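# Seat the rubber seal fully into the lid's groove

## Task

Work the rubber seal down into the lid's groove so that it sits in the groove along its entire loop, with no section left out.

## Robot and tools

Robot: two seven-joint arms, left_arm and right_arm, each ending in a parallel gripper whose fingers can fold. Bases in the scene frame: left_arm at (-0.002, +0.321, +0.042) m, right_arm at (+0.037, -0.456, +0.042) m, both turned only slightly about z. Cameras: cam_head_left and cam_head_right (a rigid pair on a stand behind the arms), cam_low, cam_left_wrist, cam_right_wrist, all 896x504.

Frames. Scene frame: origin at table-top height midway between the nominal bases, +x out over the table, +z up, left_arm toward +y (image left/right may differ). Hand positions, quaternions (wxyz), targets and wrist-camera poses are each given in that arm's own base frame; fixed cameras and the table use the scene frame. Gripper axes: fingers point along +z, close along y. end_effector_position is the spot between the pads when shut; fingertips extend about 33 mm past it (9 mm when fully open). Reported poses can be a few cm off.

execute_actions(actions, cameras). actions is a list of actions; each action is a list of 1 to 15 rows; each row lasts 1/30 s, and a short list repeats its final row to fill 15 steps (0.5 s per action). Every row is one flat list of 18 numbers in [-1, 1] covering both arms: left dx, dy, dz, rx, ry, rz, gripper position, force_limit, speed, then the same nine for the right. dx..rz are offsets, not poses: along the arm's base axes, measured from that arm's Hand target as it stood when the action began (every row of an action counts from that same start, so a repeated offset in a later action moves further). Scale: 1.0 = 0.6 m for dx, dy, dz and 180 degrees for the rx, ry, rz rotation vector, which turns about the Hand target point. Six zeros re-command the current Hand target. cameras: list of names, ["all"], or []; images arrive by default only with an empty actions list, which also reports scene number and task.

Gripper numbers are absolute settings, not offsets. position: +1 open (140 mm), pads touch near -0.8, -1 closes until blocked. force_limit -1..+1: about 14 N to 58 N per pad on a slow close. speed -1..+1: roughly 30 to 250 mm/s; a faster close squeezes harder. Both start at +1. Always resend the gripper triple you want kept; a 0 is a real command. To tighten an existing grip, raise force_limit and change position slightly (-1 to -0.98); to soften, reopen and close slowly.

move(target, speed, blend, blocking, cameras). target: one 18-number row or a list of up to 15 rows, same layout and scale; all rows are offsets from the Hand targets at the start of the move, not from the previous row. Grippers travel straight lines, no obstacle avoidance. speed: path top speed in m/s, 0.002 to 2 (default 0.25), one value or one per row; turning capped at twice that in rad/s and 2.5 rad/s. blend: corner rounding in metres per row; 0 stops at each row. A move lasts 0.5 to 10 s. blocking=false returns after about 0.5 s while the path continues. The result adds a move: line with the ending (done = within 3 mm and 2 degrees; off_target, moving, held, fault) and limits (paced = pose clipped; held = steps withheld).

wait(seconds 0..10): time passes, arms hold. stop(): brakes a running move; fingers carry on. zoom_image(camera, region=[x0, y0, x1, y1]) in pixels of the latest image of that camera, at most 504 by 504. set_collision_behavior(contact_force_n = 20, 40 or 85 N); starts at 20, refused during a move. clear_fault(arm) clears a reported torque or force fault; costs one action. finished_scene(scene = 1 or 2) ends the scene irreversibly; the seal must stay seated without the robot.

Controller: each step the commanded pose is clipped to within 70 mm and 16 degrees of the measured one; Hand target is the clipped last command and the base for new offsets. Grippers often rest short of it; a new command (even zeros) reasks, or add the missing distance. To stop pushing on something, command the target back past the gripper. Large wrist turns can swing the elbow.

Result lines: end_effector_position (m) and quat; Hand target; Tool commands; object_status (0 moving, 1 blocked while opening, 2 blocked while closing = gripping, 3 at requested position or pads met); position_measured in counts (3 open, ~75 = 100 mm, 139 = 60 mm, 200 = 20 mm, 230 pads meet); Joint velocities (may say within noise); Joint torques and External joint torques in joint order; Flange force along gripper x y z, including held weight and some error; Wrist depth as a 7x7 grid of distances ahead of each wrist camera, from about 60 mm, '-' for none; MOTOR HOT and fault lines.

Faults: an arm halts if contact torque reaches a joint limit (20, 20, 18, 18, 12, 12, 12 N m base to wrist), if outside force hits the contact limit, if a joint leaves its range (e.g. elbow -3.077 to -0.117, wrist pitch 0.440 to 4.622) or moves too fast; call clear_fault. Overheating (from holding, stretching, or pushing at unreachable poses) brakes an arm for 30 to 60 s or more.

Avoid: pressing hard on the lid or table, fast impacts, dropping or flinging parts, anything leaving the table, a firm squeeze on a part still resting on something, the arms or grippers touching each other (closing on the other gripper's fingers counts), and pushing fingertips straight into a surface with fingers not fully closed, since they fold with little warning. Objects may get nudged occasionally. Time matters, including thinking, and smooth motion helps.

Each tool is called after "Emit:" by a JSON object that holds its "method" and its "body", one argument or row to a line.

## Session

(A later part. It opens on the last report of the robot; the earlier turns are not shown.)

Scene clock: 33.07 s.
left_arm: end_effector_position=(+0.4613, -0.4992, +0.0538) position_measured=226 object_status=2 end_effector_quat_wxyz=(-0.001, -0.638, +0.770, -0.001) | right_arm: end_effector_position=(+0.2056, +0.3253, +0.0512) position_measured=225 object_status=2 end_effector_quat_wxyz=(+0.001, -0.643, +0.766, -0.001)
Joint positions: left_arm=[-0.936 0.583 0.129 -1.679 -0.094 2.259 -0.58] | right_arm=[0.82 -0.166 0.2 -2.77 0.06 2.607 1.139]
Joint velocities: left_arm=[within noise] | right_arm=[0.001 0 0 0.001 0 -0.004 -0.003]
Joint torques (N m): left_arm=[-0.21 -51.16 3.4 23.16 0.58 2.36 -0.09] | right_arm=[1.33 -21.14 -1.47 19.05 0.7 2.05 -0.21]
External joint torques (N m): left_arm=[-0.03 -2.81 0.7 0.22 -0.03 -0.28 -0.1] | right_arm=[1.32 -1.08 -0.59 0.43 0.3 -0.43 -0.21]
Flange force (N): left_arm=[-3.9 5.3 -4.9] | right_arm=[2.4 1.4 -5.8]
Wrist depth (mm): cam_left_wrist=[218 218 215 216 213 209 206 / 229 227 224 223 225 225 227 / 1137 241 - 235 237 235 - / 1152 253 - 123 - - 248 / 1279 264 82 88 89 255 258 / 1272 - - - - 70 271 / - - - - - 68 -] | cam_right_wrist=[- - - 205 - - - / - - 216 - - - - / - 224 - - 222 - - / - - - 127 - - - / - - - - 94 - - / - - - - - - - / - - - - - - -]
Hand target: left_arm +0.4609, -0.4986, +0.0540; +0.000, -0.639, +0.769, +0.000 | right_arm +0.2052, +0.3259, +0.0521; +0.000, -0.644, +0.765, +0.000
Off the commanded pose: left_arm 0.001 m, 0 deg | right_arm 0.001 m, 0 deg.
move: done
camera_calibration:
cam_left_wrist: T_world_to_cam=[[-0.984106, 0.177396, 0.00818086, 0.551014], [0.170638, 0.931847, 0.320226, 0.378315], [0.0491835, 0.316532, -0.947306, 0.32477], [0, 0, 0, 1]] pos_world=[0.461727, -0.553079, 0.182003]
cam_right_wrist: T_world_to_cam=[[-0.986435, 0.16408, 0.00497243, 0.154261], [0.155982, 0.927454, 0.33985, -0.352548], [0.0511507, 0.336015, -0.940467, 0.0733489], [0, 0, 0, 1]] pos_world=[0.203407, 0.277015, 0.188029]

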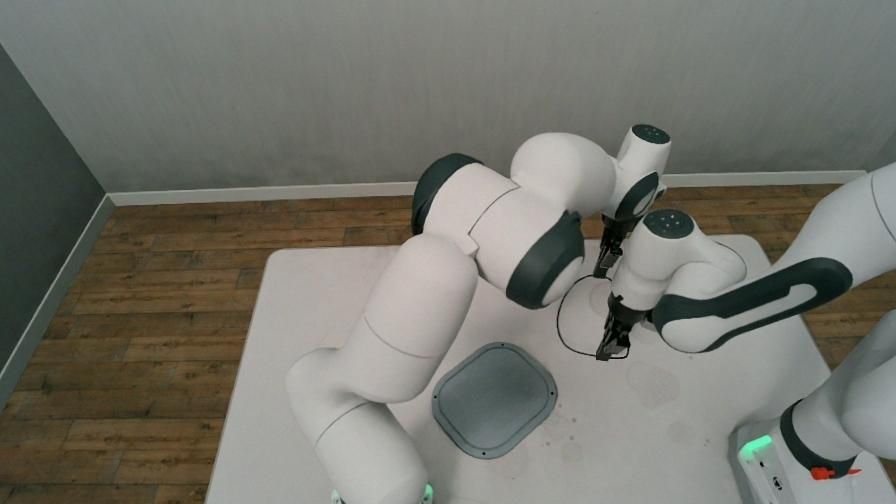

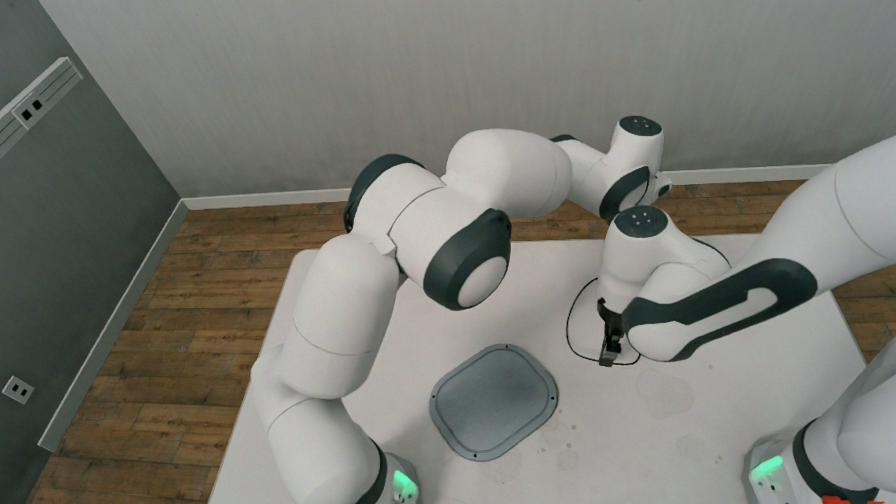

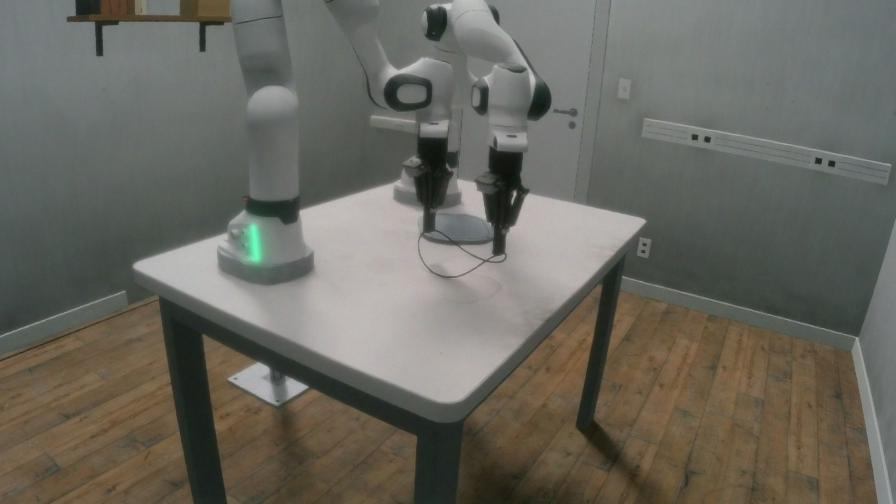

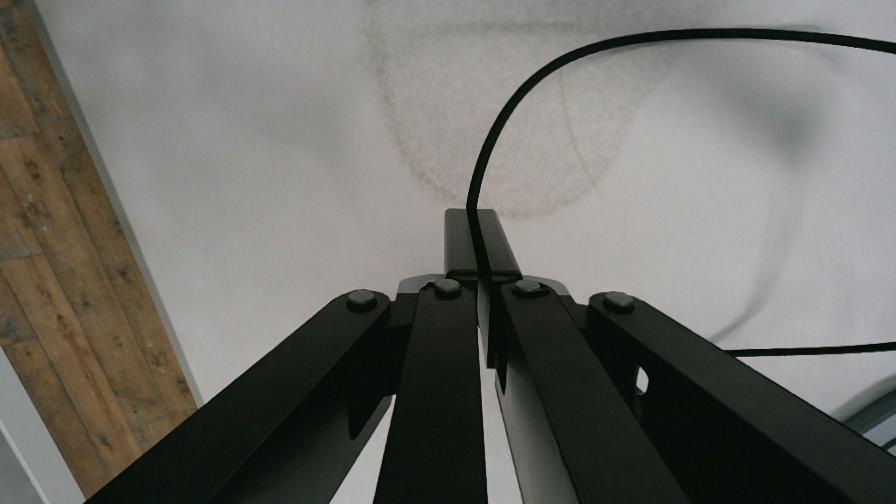

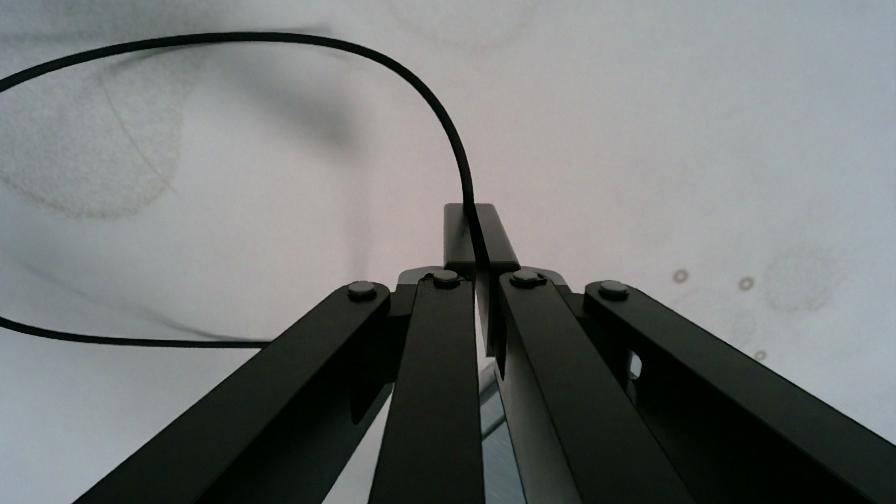

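Emit:
{"method": "move", "body": {
  "target": [
    [0,0,0.12,0,0,0,-1,-1,-1,0,0,0.12,0,0,0,-1,-1,-1],
    [-0.16,0.26,0.12,0,0,0,-1,-1,-1,-0.19,0.263,0.12,0,0,0,-1,-1,-1]
  ],
  "speed": 0.12,
  "blend": [0.03,0],
  "cameras": ["all"]
}}

Scene clock: 37.53 s.
left_arm: end_effector_position=(+0.3635, -0.3430, +0.1252) position_measured=226 object_status=2 end_effector_quat_wxyz=(-0.001, -0.641, +0.767, +0.002) | right_arm: end_effector_position=(+0.0909, +0.4839, +0.1246) position_measured=225 object_status=2 end_effector_quat_wxyz=(+0.001, -0.646, +0.764, +0.001)
Joint positions: left_arm=[-0.942 -0.013 0.187 -2.347 0.001 2.331 -0.578] | right_arm=[0.904 -0.041 0.48 -2.38 0.028 2.346 1.531]
Joint velocities: left_arm=[within noise] | right_arm=[0 0 0 0.001 0 -0.001 0.007]
Joint torques (N m): left_arm=[0.29 -31.95 0.33 22.11 0.84 2.67 0.31] | right_arm=[0.93 -24.53 -0.65 22.98 0.34 2.17 0.17]
External joint torques (N m): left_arm=[0.22 -2.86 0.34 -0.21 0.27 0.04 0.31] | right_arm=[0.89 0.42 -0.09 0.82 -0.25 -0.31 0.17]
Flange force (N): left_arm=[-5.8 6.7 -4.6] | right_arm=[-4.8 1.0 -0.4]
Wrist depth (mm): cam_left_wrist=[283 - 283 - - 277 281 / 291 - - 288 - - 289 / - 311 - - - - - / 1285 - - 124 - - - / 1346 - 82 88 89 263 - / 1382 - - - - 70 347 / - - - - - 68 -] | cam_right_wrist=[- - - - - 270 - / - - 285 - - - - / - - 292 293 - - - / - - 307 127 - - - / - - - - 94 - - / - - - - - - - / - - - - - - -]
Hand target: left_arm +0.3649, -0.3426, +0.1260; +0.000, -0.639, +0.769, +0.000 | right_arm +0.0912, +0.4837, +0.1241; +0.000, -0.644, +0.765, +0.000
Off the commanded pose: left_arm 0.002 m, 0 deg | right_arm 0.001 m, 0 deg.
move: done
camera_calibration:
cam_left_wrist: T_world_to_cam=[[-0.98573, 0.167827, 0.0130808, 0.423166], [0.163008, 0.932249, 0.323016, 0.229146], [0.0420162, 0.320539, -0.946303, 0.351637], [0, 0, 0, 1]] pos_world=[0.365, -0.397353, 0.253202]
cam_right_wrist: T_world_to_cam=[[-0.987441, 0.157768, 0.00832676, 0.0174504], [0.151014, 0.927057, 0.343163, -0.506498], [0.0464208, 0.340111, -0.939239, 0.0932529], [0, 0, 0, 1]] pos_world=[0.0893907, 0.435083, 0.261253]

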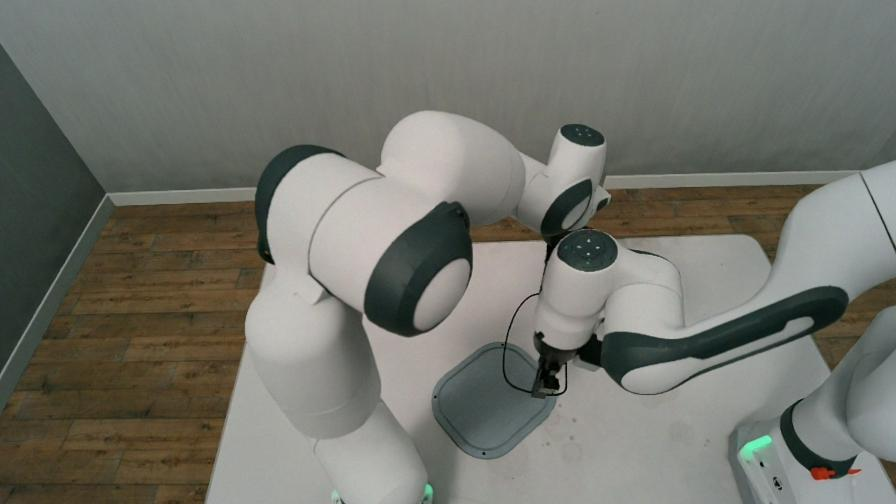

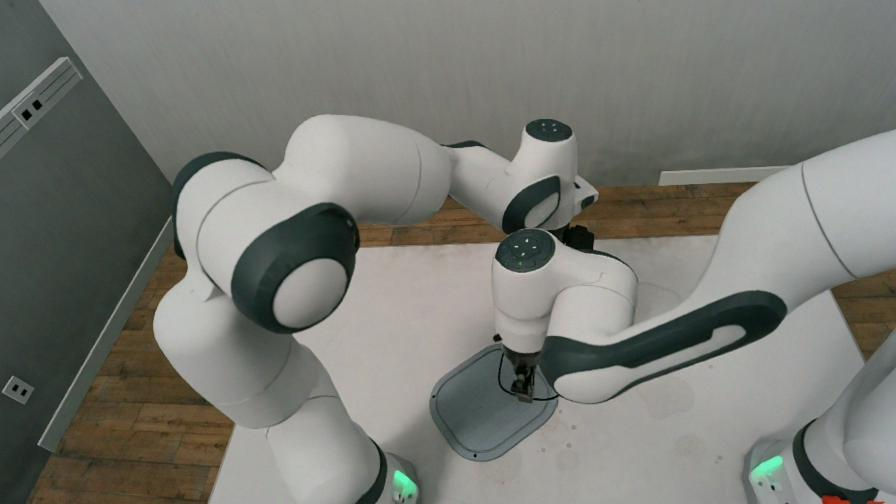

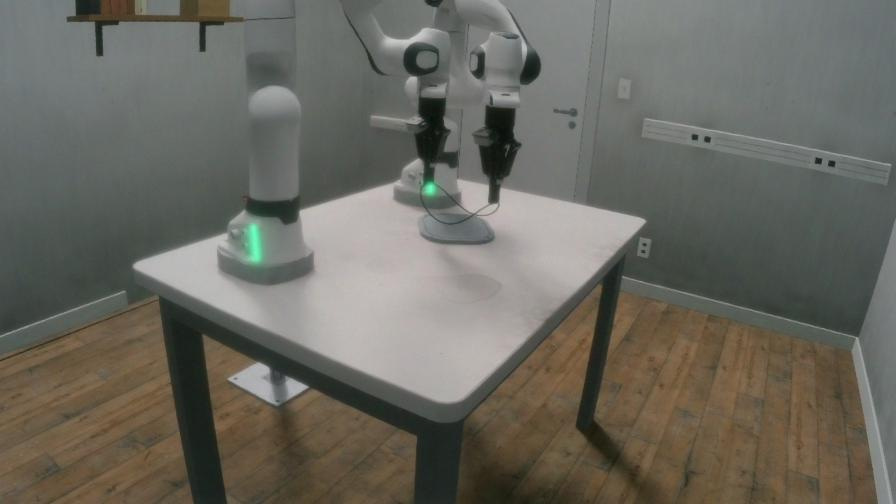

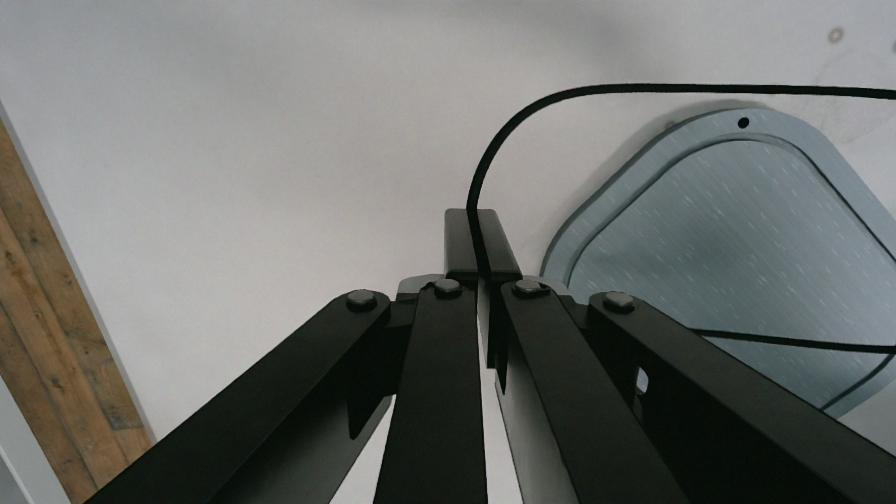

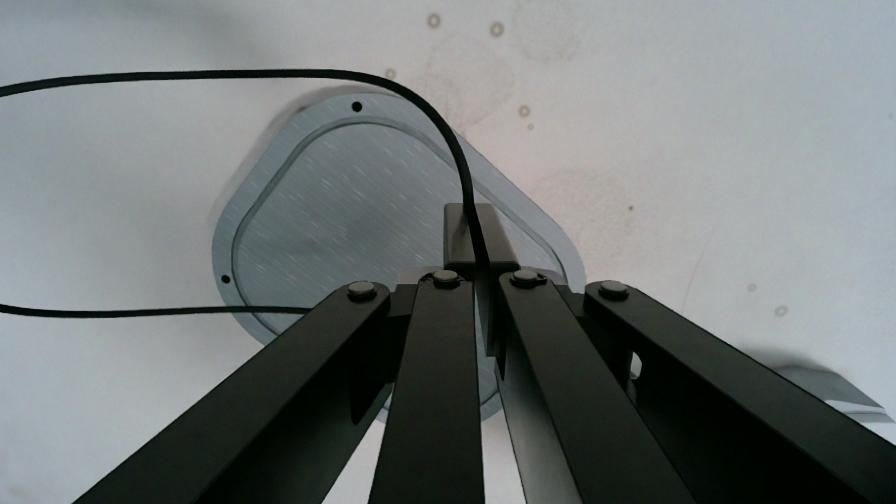

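Emit:
{"method": "move", "body": {
  "target": [-0.098,0.1427,-0.03,0,0,0.025,-1,-1,-1,-0.0928,0.1555,-0.03,0,0,0.025,-1,-1,-1],
  "speed": 0.08,
  "cameras": ["all"]
}}

Scene clock: 41.00 s.
left_arm: end_effector_position=(+0.3052, -0.2569, +0.1073) position_measured=226 object_status=2 end_effector_quat_wxyz=(-0.001, -0.667, +0.745, +0.002) | right_arm: end_effector_position=(+0.0355, +0.5772, +0.1068) position_measured=225 object_status=2 end_effector_quat_wxyz=(+0.000, -0.675, +0.738, +0.002)
Joint positions: left_arm=[-0.878 -0.272 0.187 -2.685 0.072 2.414 -0.642] | right_arm=[1.029 0.252 0.495 -2.086 -0.158 2.305 1.706]
Joint velocities: left_arm=[within noise] | right_arm=[-0.001 0 0 0 -0.001 -0.001 0.006]
Joint torques (N m): left_arm=[0.71 -21.72 -1.76 21.18 0.8 2.7 -0.11] | right_arm=[1.38 -33.73 3.4 23.15 0.38 2.14 0.22]
External joint torques (N m): left_arm=[0.67 -2.51 -0.34 -0.24 0.28 0.06 -0.11] | right_arm=[1.5 0.39 -0.52 0.95 -0.24 -0.32 0.22]
Flange force (N): left_arm=[-5.4 7.4 -5.6] | right_arm=[-7.3 2.2 0.6]
Wrist depth (mm): cam_left_wrist=[- - 268 264 256 256 - / - 280 279 - 266 262 265 / - 296 - 273 278 278 282 / - 312 - 135 294 298 296 / - 320 83 88 90 303 311 / - - - - - 70 338 / - - - - - 68 -] | cam_right_wrist=[245 248 246 - - - - / 254 258 - 262 - 275 - / 272 274 276 272 - - - / - 289 288 127 - - - / - - - - 94 - - / - - - - - - - / - - - - - - -]
Hand target: left_arm +0.3061, -0.2570, +0.1080; +0.000, -0.669, +0.744, +0.000 | right_arm +0.0355, +0.5770, +0.1061; +0.000, -0.674, +0.739, +0.000
Off the commanded pose: left_arm 0.001 m, 0 deg | right_arm 0.001 m, 0 deg.
move: done
camera_calibration:
cam_left_wrist: T_world_to_cam=[[-0.99488, 0.100179, 0.0133593, 0.336806], [0.0991094, 0.94117, 0.323074, 0.185947], [0.019792, 0.322744, -0.946279, 0.3169], [0, 0, 0, 1]] pos_world=[0.310381, -0.311026, 0.235302]
cam_right_wrist: T_world_to_cam=[[-0.996734, 0.0802522, 0.00900455, -0.0068607], [0.0784668, 0.936083, 0.342917, -0.581065], [0.0190908, 0.342503, -0.939323, 0.0469863], [0, 0, 0, 1]] pos_world=[0.037859, 0.528383, 0.243454]

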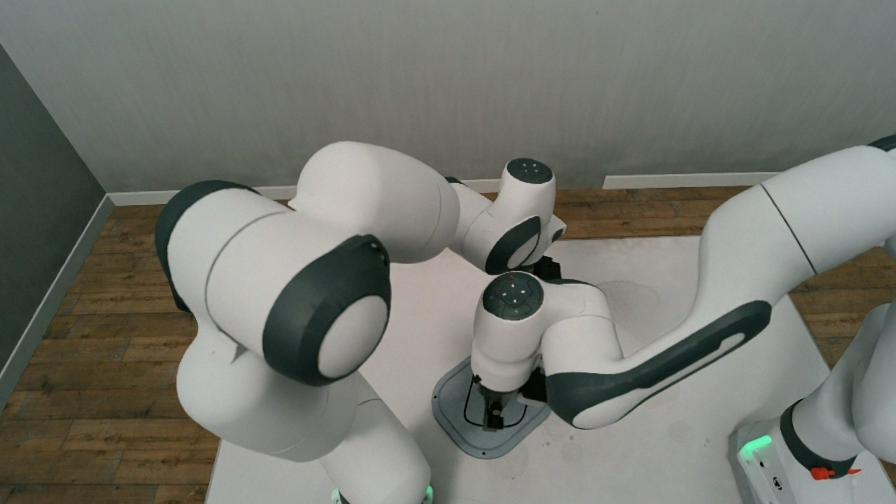

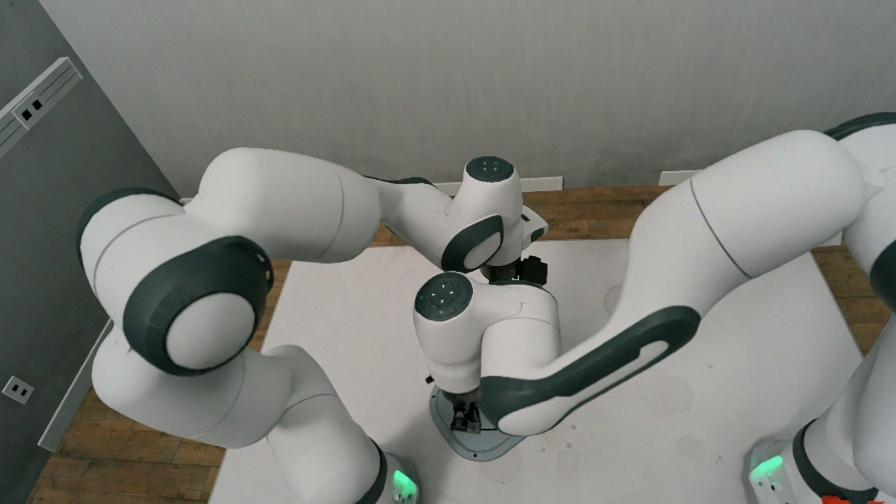

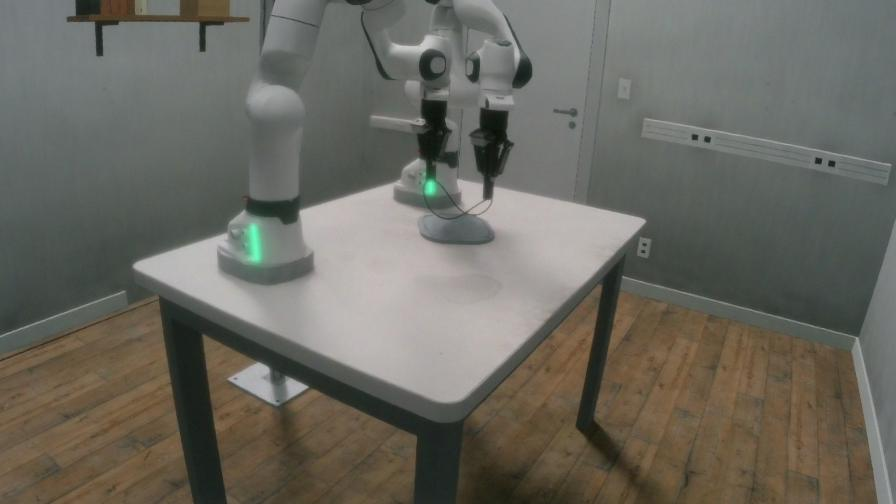

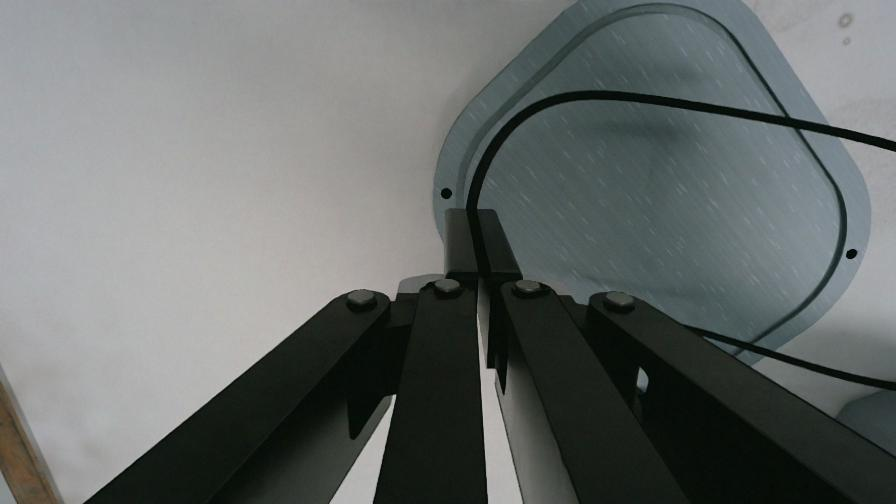

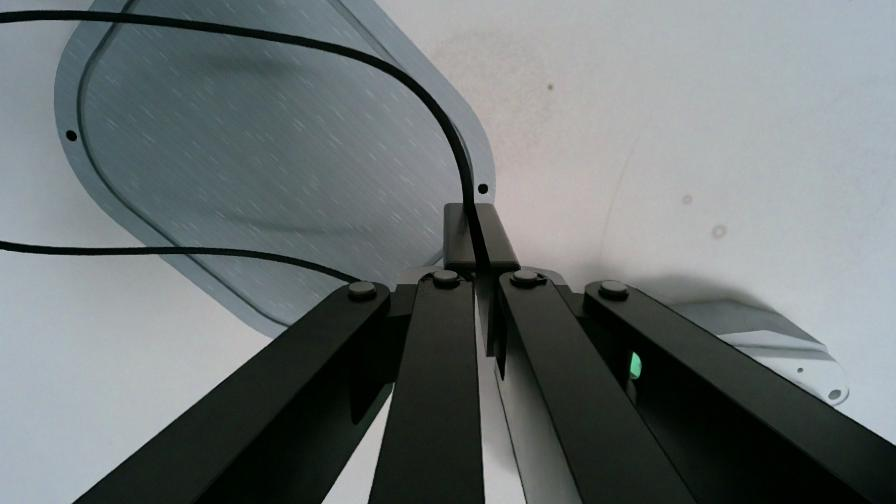

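Emit:
{"method": "move", "body": {
  "target": [-0.005,0.0005,-0.16,0,0,0,-1,-1,-1,0,0,-0.155,0,0,0,-1,-1,-1],
  "speed": 0.06,
  "cameras": ["all"]
}}

Emit:
{"method": "zoom_image", "body": {
  "camera": "cam_low",
  "region": [370, 180, 550, 270]
}}

Scene clock: 44.10 s.
left_arm: end_effector_position=(+0.3035, -0.2558, +0.0127) position_measured=226 object_status=2 end_effector_quat_wxyz=(+0.001, -0.671, +0.742, +0.000) | right_arm: end_effector_position=(+0.0360, +0.5769, +0.0138) position_measured=225 object_status=2 end_effector_quat_wxyz=(+0.000, -0.675, +0.738, +0.000)
Joint positions: left_arm=[-0.893 -0.01 0.194 -2.739 0.009 2.728 -0.608] | right_arm=[1.104 0.426 0.404 -2.112 -0.27 2.489 1.782]
Joint velocities: left_arm=[0 -0.001 0 -0.001 -0.001 0.003 0.005] | right_arm=[0.002 0.003 -0.001 0 0 0.003 0.005]
Joint torques (N m): left_arm=[-0.13 -24.96 -0.2 17.13 -0.03 2.69 0.32] | right_arm=[1.49 -38.6 4.92 19.98 0.56 2.63 0.14]
External joint torques (N m): left_arm=[-0.18 -1.27 -0.19 0.34 -0.34 0.04 0.32] | right_arm=[1.5 -0.5 -0.73 0.47 0.05 0.19 0.14]
Flange force (N): left_arm=[-1.0 0.9 -3.2] | right_arm=[-1.8 2.2 1.1]
Wrist depth (mm): cam_left_wrist=[- 177 177 175 166 165 165 / 186 186 185 179 173 171 172 / 195 195 195 184 182 182 183 / 206 206 204 150 191 191 191 / - 216 83 88 89 198 201 / 230 - - - - 70 208 / - - - - - 68 -] | cam_right_wrist=[164 164 160 172 - - - / 171 173 173 171 183 - - / 186 182 184 184 - - - / 194 194 195 140 - - - / - 206 - - 94 - - / - - - - - - - / - - - - - - -]
Hand target: left_arm +0.3031, -0.2567, +0.0120; +0.000, -0.669, +0.744, +0.000 | right_arm +0.0355, +0.5770, +0.0131; +0.000, -0.674, +0.739, +0.000
Off the commanded pose: left_arm 0.001 m, 0 deg | right_arm 0.001 m, 0 deg.
move: done
camera_calibration:
cam_left_wrist: T_world_to_cam=[[-0.99587, 0.0903676, 0.00877151, 0.334104], [0.0883216, 0.941853, 0.324211, 0.219055], [0.0210367, 0.323647, -0.945944, 0.226816], [0, 0, 0, 1]] pos_world=[0.308605, -0.309918, 0.140604]
cam_right_wrist: T_world_to_cam=[[-0.996693, 0.0809045, 0.00757762, -0.00587681], [0.0786587, 0.937199, 0.33981, -0.549591], [0.0203904, 0.339282, -0.940464, -0.038454], [0, 0, 0, 1]] pos_world=[0.0381568, 0.528599, 0.150636]

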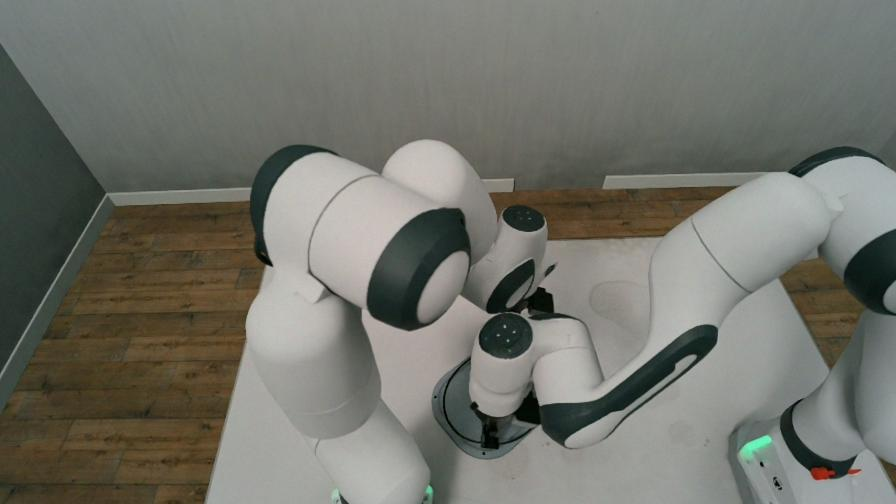

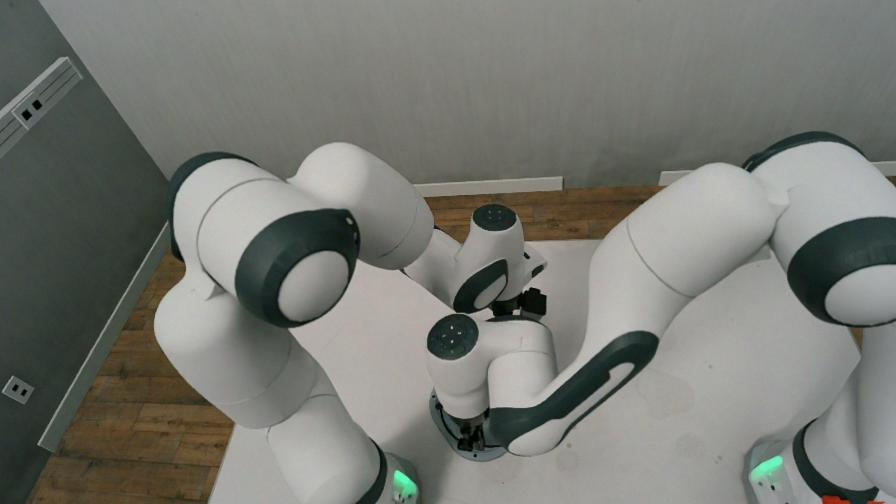

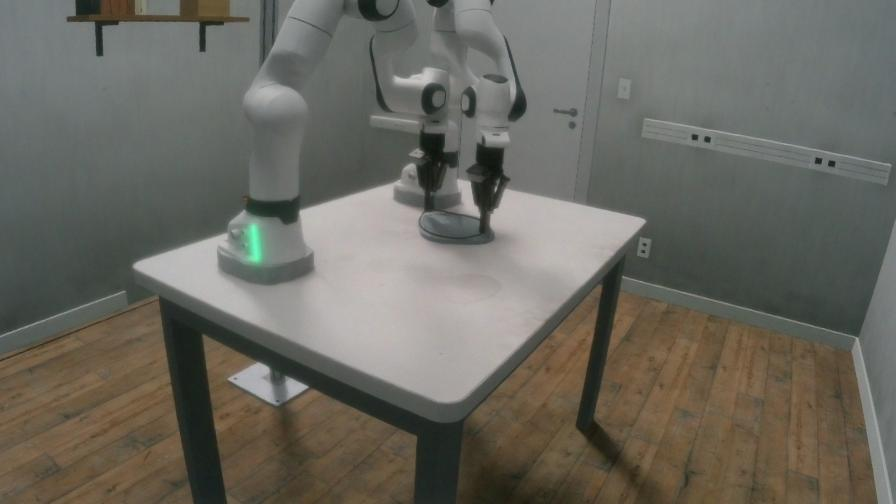

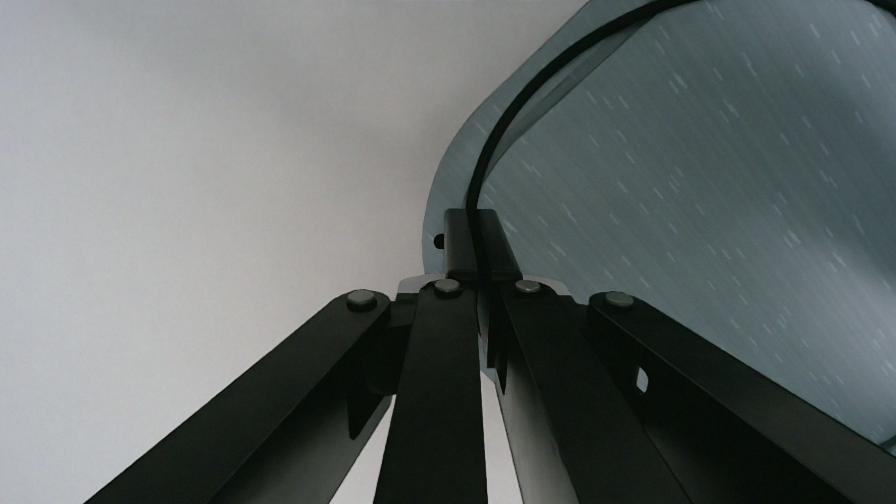

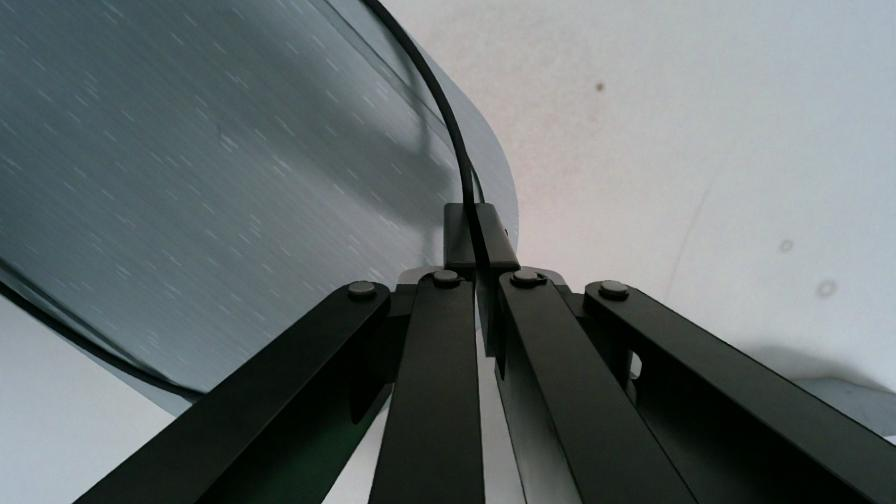

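Scaled by 2.800 from the camera's 896x504 image, which has a finer 1280x720 frame.

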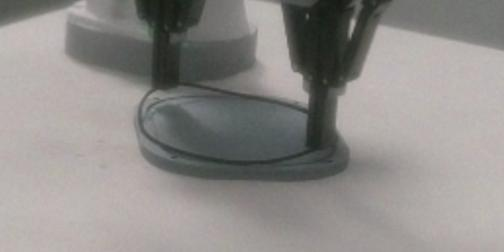

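Emit:
{"method": "move", "body": {
  "target": [
    [0,0,-0.013,0,0,0,-1,-1,-1,-0.0083,0.0007,-0.014,0,0,0,-1,-1,-1],
    [0,0,-0.0235,0,0,0,-1,-1,-1,-0.0083,0.0007,-0.0225,0,0,0,-1,-1,-1]
  ],
  "speed": [0.04,0.015],
  "cameras": ["cam_low","cam_left_wrist","cam_right_wrist"]
}}

Emit:
{"method": "zoom_image", "body": {
  "camera": "cam_low",
  "region": [390, 190, 530, 260]
}}

Emit:
{"method": "zoom_image", "body": {
  "camera": "cam_right_wrist",
  "region": [340, 0, 600, 260]
}}

Emit:
{"method": "zoom_image", "body": {
  "camera": "cam_left_wrist",
  "region": [400, 0, 660, 260]
}}

Scene clock: 46.13 s.
left_arm: end_effector_position=(+0.3029, -0.2555, +0.0012) position_measured=226 object_status=2 end_effector_quat_wxyz=(+0.000, -0.671, +0.741, +0.001) | right_arm: end_effector_position=(+0.0309, +0.5766, +0.0003) position_measured=225 object_status=2 end_effector_quat_wxyz=(-0.001, -0.674, +0.738, +0.000)
Joint positions: left_arm=[-0.894 0.028 0.19 -2.738 -0.012 2.762 -0.594] | right_arm=[1.135 0.452 0.379 -2.112 -0.278 2.515 1.797]
Joint velocities: left_arm=[within noise] | right_arm=[0.002 0 -0.003 0 0 0.004 0]
Joint torques (N m): left_arm=[0.41 -25.21 0.48 16.58 0.29 2.77 0.13] | right_arm=[0.89 -38.78 5.4 19.58 0.43 2.61 0.18]
External joint torques (N m): left_arm=[0.42 -1.01 0.34 0.61 0 0.16 0.13] | right_arm=[0.87 0.03 -0.3 0.43 -0.07 0.16 0.18]
External joint torques when the fault began: left_arm=[-0.63 3.17 -0.89 0.24 -0.31 1.03 0.21]
Flange force (N): left_arm=[-1.4 -0.3 -2.8] | right_arm=[-2.2 1.6 1.6]
Flange force when the fault began (N): left_arm=[5.4 -5.6 15.2]
Wrist depth (mm): cam_left_wrist=[167 168 166 - 154 154 154 / 175 176 172 172 162 162 162 / 184 181 183 172 170 170 170 / 193 193 194 136 179 179 179 / - 204 83 88 89 185 - / 217 - - - - 70 197 / - - - - - 68 -] | cam_right_wrist=[151 152 152 - - - - / - 160 160 - - - - / 169 169 169 170 - - - / 180 180 179 140 - - 194 / - 193 - - 94 - - / - - - - - - - / - - - - - - -]
Hand target: left_arm +0.3029, -0.2555, +0.0012; +0.000, -0.671, +0.741, +0.001 (not the last commanded pose) | right_arm +0.0306, +0.5774, -0.0004; +0.000, -0.674, +0.739, +0.000
Tool commands: left_gripper/position=-1.0 left_gripper/force_limit=-1.0 left_gripper/speed=-1.0 right_gripper/position=-1.0 right_gripper/force_limit=-1.0 right_gripper/speed=-1.0
Off the commanded pose: left_arm 0.003 m, 0 deg | right_arm 0.001 m, 0 deg.
FORCE FAULT: contact force on the left arm reached its limit, and that arm stopped. The contact can be on any part of that arm, not only on its tool. That arm's remaining commands of this call were not run. That arm is still stopped at the end of this call. While its stop runs, that arm takes no new command, but execute_actions still moves its gripper.
CLEAR FAULT: the left arm stays stopped (Reflex) until you call clear_fault(arm="left_arm").
move: fault (left_arm)
camera_calibration:
cam_left_wrist: T_world_to_cam=[[-0.995933, 0.0894452, 0.0108384, 0.333441], [0.0881082, 0.941699, 0.324715, 0.222531], [0.0188376, 0.324349, -0.94575, 0.21684], [0, 0, 0, 1]] pos_world=[0.308393, -0.309713, 0.129204]
cam_right_wrist: T_world_to_cam=[[-0.996608, 0.0819523, 0.00754384, -0.0113893], [0.0796538, 0.937464, 0.338847, -0.544461], [0.0206972, 0.338298, -0.940811, -0.0504274], [0, 0, 0, 1]] pos_world=[0.0330614, 0.528406, 0.137132]
Images, in order (width x height): cam_low 896x504, cam_left_wrist 896x504, cam_right_wrist 896x504.

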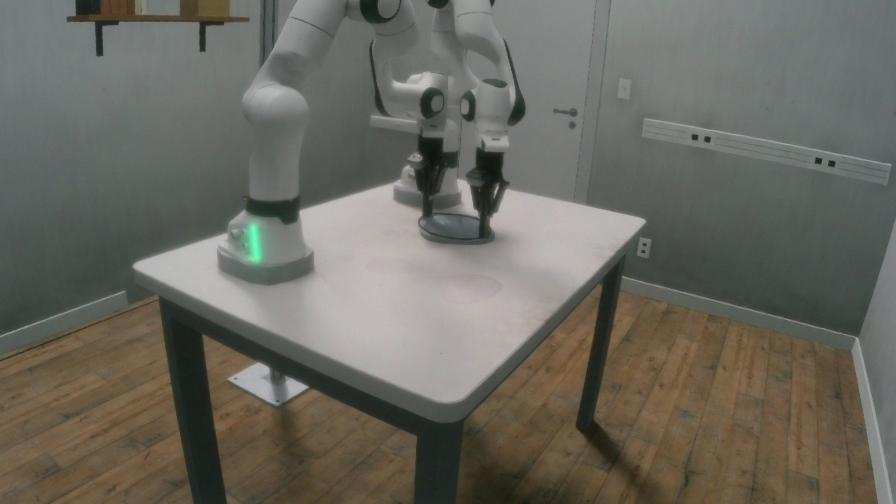

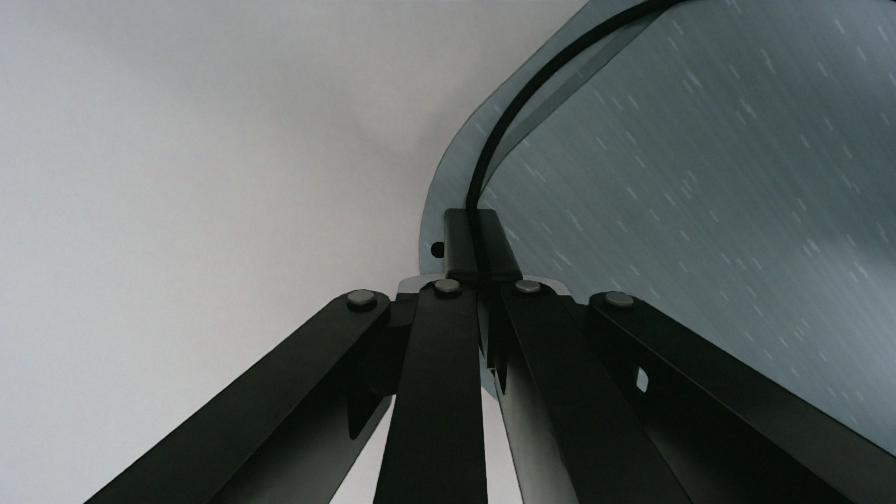

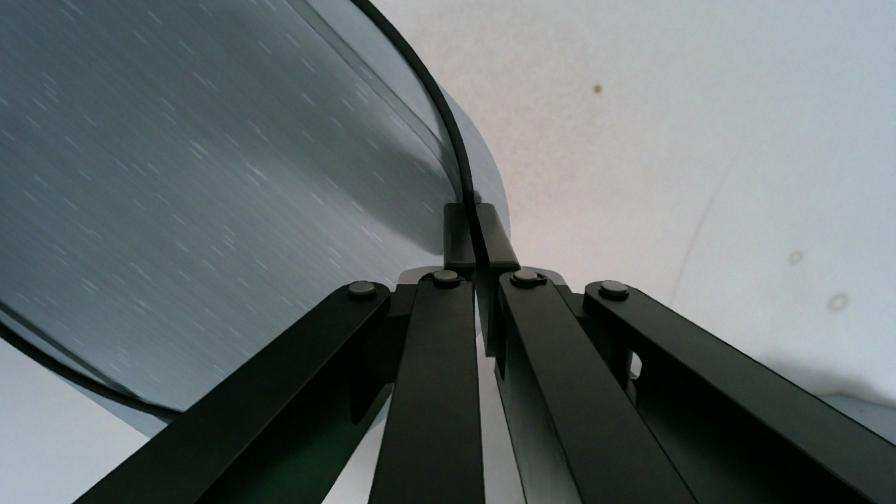

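Scaled by 3.600 from the camera's 896x504 image, which has a finer 1280x720 frame.

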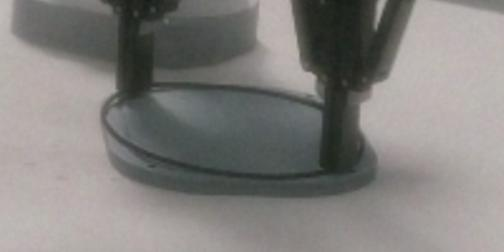

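Scaled by 1.938 from the camera's 896x504 image, which has a finer 1280x720 frame.

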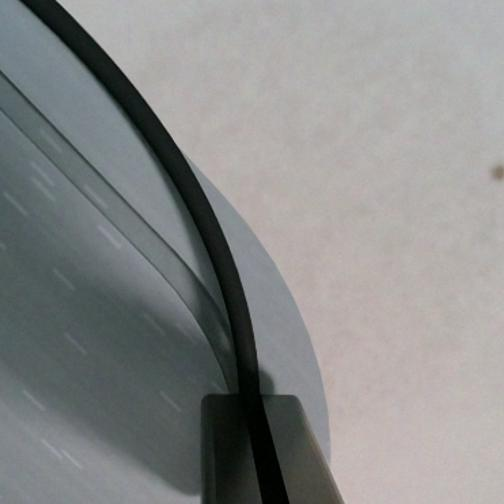

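Scaled by 1.938 from the camera's 896x504 image, which has a finer 1280x720 frame.

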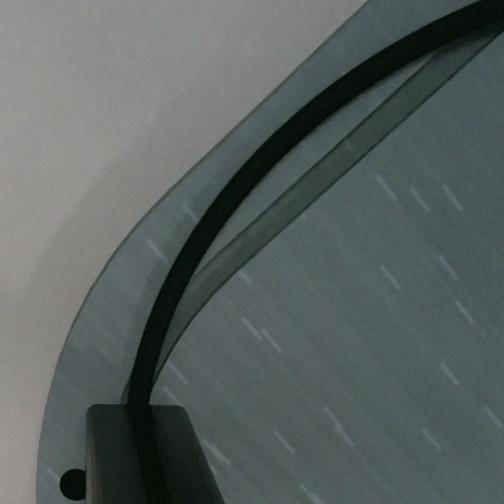

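Emit:
{"method": "clear_fault", "body": {
  "arm": "left_arm"
}}

Emit:
{"method": "set_collision_behavior", "body": {
  "contact_force_n": 85
}}

Emit:
{"method": "move", "body": {
  "target": [0,0,-0.006,0,0,0,-1,-1,-1,0,0,-0.006,0,0,0,-1,-1,-1],
  "speed": 0.015
}}

Scene clock: 46.57 s.
left_arm: end_effector_position=(+0.3029, -0.2555, +0.0012) position_measured=226 object_status=2 end_effector_quat_wxyz=(+0.000, -0.671, +0.741, +0.001) | right_arm: end_effector_position=(+0.0309, +0.5768, +0.0003) position_measured=225 object_status=2 end_effector_quat_wxyz=(+0.000, -0.674, +0.739, +0.000)
Joint positions: left_arm=[-0.894 0.028 0.19 -2.738 -0.012 2.762 -0.594] | right_arm=[1.135 0.452 0.379 -2.112 -0.278 2.516 1.797]
Joint torques (N m): left_arm=[0.4 -25.27 0.45 16.66 0.26 2.76 0.08] | right_arm=[1.38 -38.69 5.16 19.6 0.43 2.64 0.2]
External joint torques (N m): left_arm=[0.36 -0.92 0.26 0.56 -0.02 0.13 0.08] | right_arm=[1.33 0.04 -0.56 0.49 -0.07 0.19 0.2]
Flange force (N): left_arm=[-1.0 -0.2 -2.6] | right_arm=[-2.9 2.3 2.2]
Wrist depth (mm): cam_left_wrist=[167 167 166 165 158 154 154 / 175 175 174 172 162 162 161 / 183 183 - 174 170 170 170 / 193 193 186 150 179 179 182 / 204 203 82 88 89 185 192 / 216 - - - - 70 197 / - - - - - 68 -] | cam_right_wrist=[151 151 154 - 162 - - / 160 160 160 161 173 - - / 169 169 - 167 - - - / 177 179 181 127 - - - / 193 191 - - 94 - - / - - - - - - - / - - - - - - -]
Hand target: left_arm +0.3029, -0.2555, +0.0012; +0.000, -0.671, +0.741, +0.001 (not the last commanded pose) | right_arm +0.0306, +0.5774, -0.0004; +0.000, -0.674, +0.739, +0.000
Tool commands: left_gripper/position=-1.0 left_gripper/force_limit=-1.0 left_gripper/speed=-1.0 right_gripper/position=-1.0 right_gripper/force_limit=-1.0 right_gripper/speed=-1.0
Off the commanded pose: left_arm 0.003 m, 0 deg | right_arm 0.001 m, 0 deg.
FORCE FAULT, CONTINUED: the left arm's stop, for the force fault that an earlier result reported, is over. The call counts as one of the actions that you can send in this scene. That arm's target is now where it stood when the stop ended, not its last command. That arm accepts commands again.
CLEAR FAULT: your call cleared the left arm's force fault. If the contact force or a joint's load stays at its limit, that arm stops again.

Set on each arm: contact force limit 85 N; load limits (N m) waist: 85, shoulder: 85, upper arm roll: 85, elbow: 85, forearm roll: 11, wrist pitch: 11, wrist roll: 11.

Scene clock: 47.33 s.
left_arm: end_effector_position=(+0.3031, -0.2557, +0.0008) position_measured=226 object_status=2 end_effector_quat_wxyz=(+0.000, -0.672, +0.741, +0.001) | right_arm: end_effector_position=(+0.0309, +0.5764, -0.0034) position_measured=225 object_status=2 end_effector_quat_wxyz=(-0.001, -0.674, +0.739, +0.000)
Joint positions: left_arm=[-0.894 0.029 0.19 -2.737 -0.014 2.764 -0.594] | right_arm=[1.143 0.458 0.37 -2.112 -0.279 2.522 1.798]
Joint velocities: left_arm=[within noise] | right_arm=[0.004 0 -0.005 -0.001 -0.001 0.002 0]
Joint torques (N m): left_arm=[-0.11 -20.62 0.01 16.34 -0.09 3.66 0.27] | right_arm=[1.93 -38.9 4.84 19.64 0.49 2.73 0.19]
External joint torques (N m): left_arm=[-0.12 3.69 -0.15 0.27 -0.38 1.03 0.27] | right_arm=[2.13 0.15 -0.64 0.54 0 0.28 0.19]
Flange force (N): left_arm=[4.7 -7.6 16.9] | right_arm=[-3.7 3.4 3.2]
Wrist depth (mm): cam_left_wrist=[167 166 - 164 157 154 154 / 174 174 176 171 161 162 161 / 183 180 183 172 170 170 169 / 193 195 194 150 179 179 180 / 204 201 83 88 89 184 188 / 216 - - - - 70 197 / - - - - - 68 -] | cam_right_wrist=[148 148 149 - - 160 161 / 158 157 157 158 166 - - / 165 165 169 164 - - - / 175 177 176 141 - - - / 185 186 - - 94 - - / - - - - - - - / - - - - - - -]
Hand target: left_arm +0.3029, -0.2555, -0.0024; +0.000, -0.671, +0.741, +0.001 | right_arm +0.0306, +0.5774, -0.0040; +0.000, -0.674, +0.739, +0.000
Off the commanded pose: left_arm 0.003 m, 0 deg | right_arm 0.001 m, 0 deg.
move: done

Emit:
{"method": "move", "body": {
  "target": [0,0,0,0,0,0,-1,-1,-1,0,0,-0.008,0,0,0,-1,-1,-1],
  "speed": 0.01,
  "cameras": ["cam_right_wrist","cam_left_wrist"]
}}

Emit:
{"method": "zoom_image", "body": {
  "camera": "cam_right_wrist",
  "region": [340, 0, 600, 260]
}}

Scene clock: 48.30 s.
left_arm: end_effector_position=(+0.3039, -0.2572, +0.0010) position_measured=226 object_status=2 end_effector_quat_wxyz=(+0.000, -0.672, +0.741, -0.001) | right_arm: end_effector_position=(+0.0325, +0.5785, -0.0036) position_measured=225 object_status=2 end_effector_quat_wxyz=(+0.002, -0.674, +0.739, +0.000)
Joint positions: left_arm=[-0.894 0.031 0.188 -2.736 -0.015 2.768 -0.594] | right_arm=[1.151 0.46 0.36 -2.109 -0.28 2.527 1.799]
Joint velocities: left_arm=[within noise] | right_arm=[0.006 0.001 -0.003 0.001 -0.001 0.003 -0.001]
Joint torques (N m): left_arm=[0.86 -21.6 0.71 15.75 0.02 3.08 0.25] | right_arm=[1.64 -34.66 5.55 18.38 0.4 3.29 0.22]
External joint torques (N m): left_arm=[0.89 2.85 0.56 -0.4 -0.27 0.43 0.25] | right_arm=[1.54 4.62 -0.1 -0.72 -0.09 0.82 0.22]
Flange force (N): left_arm=[0.8 -5.6 11.5] | right_arm=[-7.4 3.1 12.7]
Wrist depth (mm): cam_left_wrist=[166 166 166 166 157 153 154 / 175 177 174 172 162 161 161 / - 184 183 172 170 169 170 / 196 193 192 135 179 178 178 / 206 201 83 88 89 184 188 / 214 - - - - 70 196 / - - - - - 68 -] | cam_right_wrist=[148 148 149 - - - - / 158 156 157 160 - - - / 165 165 165 166 - - - / 175 175 178 140 - - - / 187 187 - - 94 - - / - - - - - - - / - - - - - - -]
Hand target: left_arm +0.3029, -0.2555, -0.0024; +0.000, -0.671, +0.741, +0.001 | right_arm +0.0306, +0.5774, -0.0088; +0.000, -0.674, +0.739, +0.000
Off the commanded pose: left_arm 0.004 m, 0 deg | right_arm 0.006 m, 0 deg.
move: off_target (left_arm, right_arm)
camera_calibration:
cam_left_wrist: T_world_to_cam=[[-0.996019, 0.0888172, 0.00759653, 0.334415], [0.0865235, 0.942748, 0.322087, 0.22481], [0.0214452, 0.321462, -0.94668, 0.215546], [0, 0, 0, 1]] pos_world=[0.30901, -0.310931, 0.129104]
cam_right_wrist: T_world_to_cam=[[-0.996555, 0.0828293, 0.00420465, -0.0105007], [0.0792365, 0.935905, 0.343224, -0.5441], [0.0244938, 0.342375, -0.939244, -0.057229], [0, 0, 0, 1]] pos_world=[0.0340499, 0.52969, 0.13304]
Images, in order (width x height): cam_left_wrist 896x504, cam_right_wrist 896x504.

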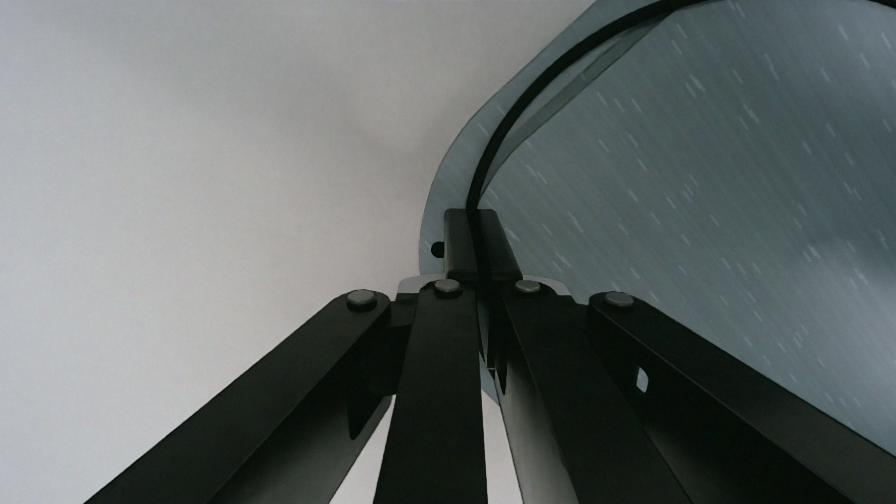

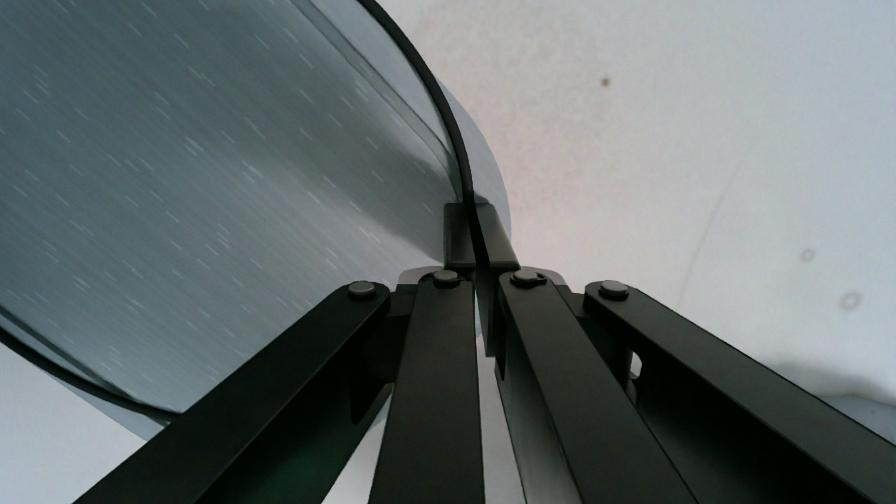

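Scaled by 1.938 from the camera's 896x504 image, which has a finer 1280x720 frame.

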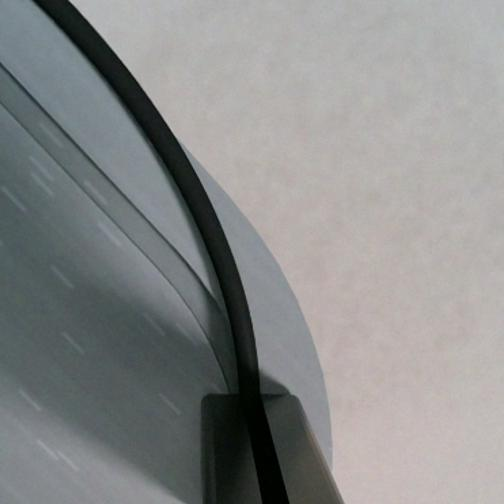

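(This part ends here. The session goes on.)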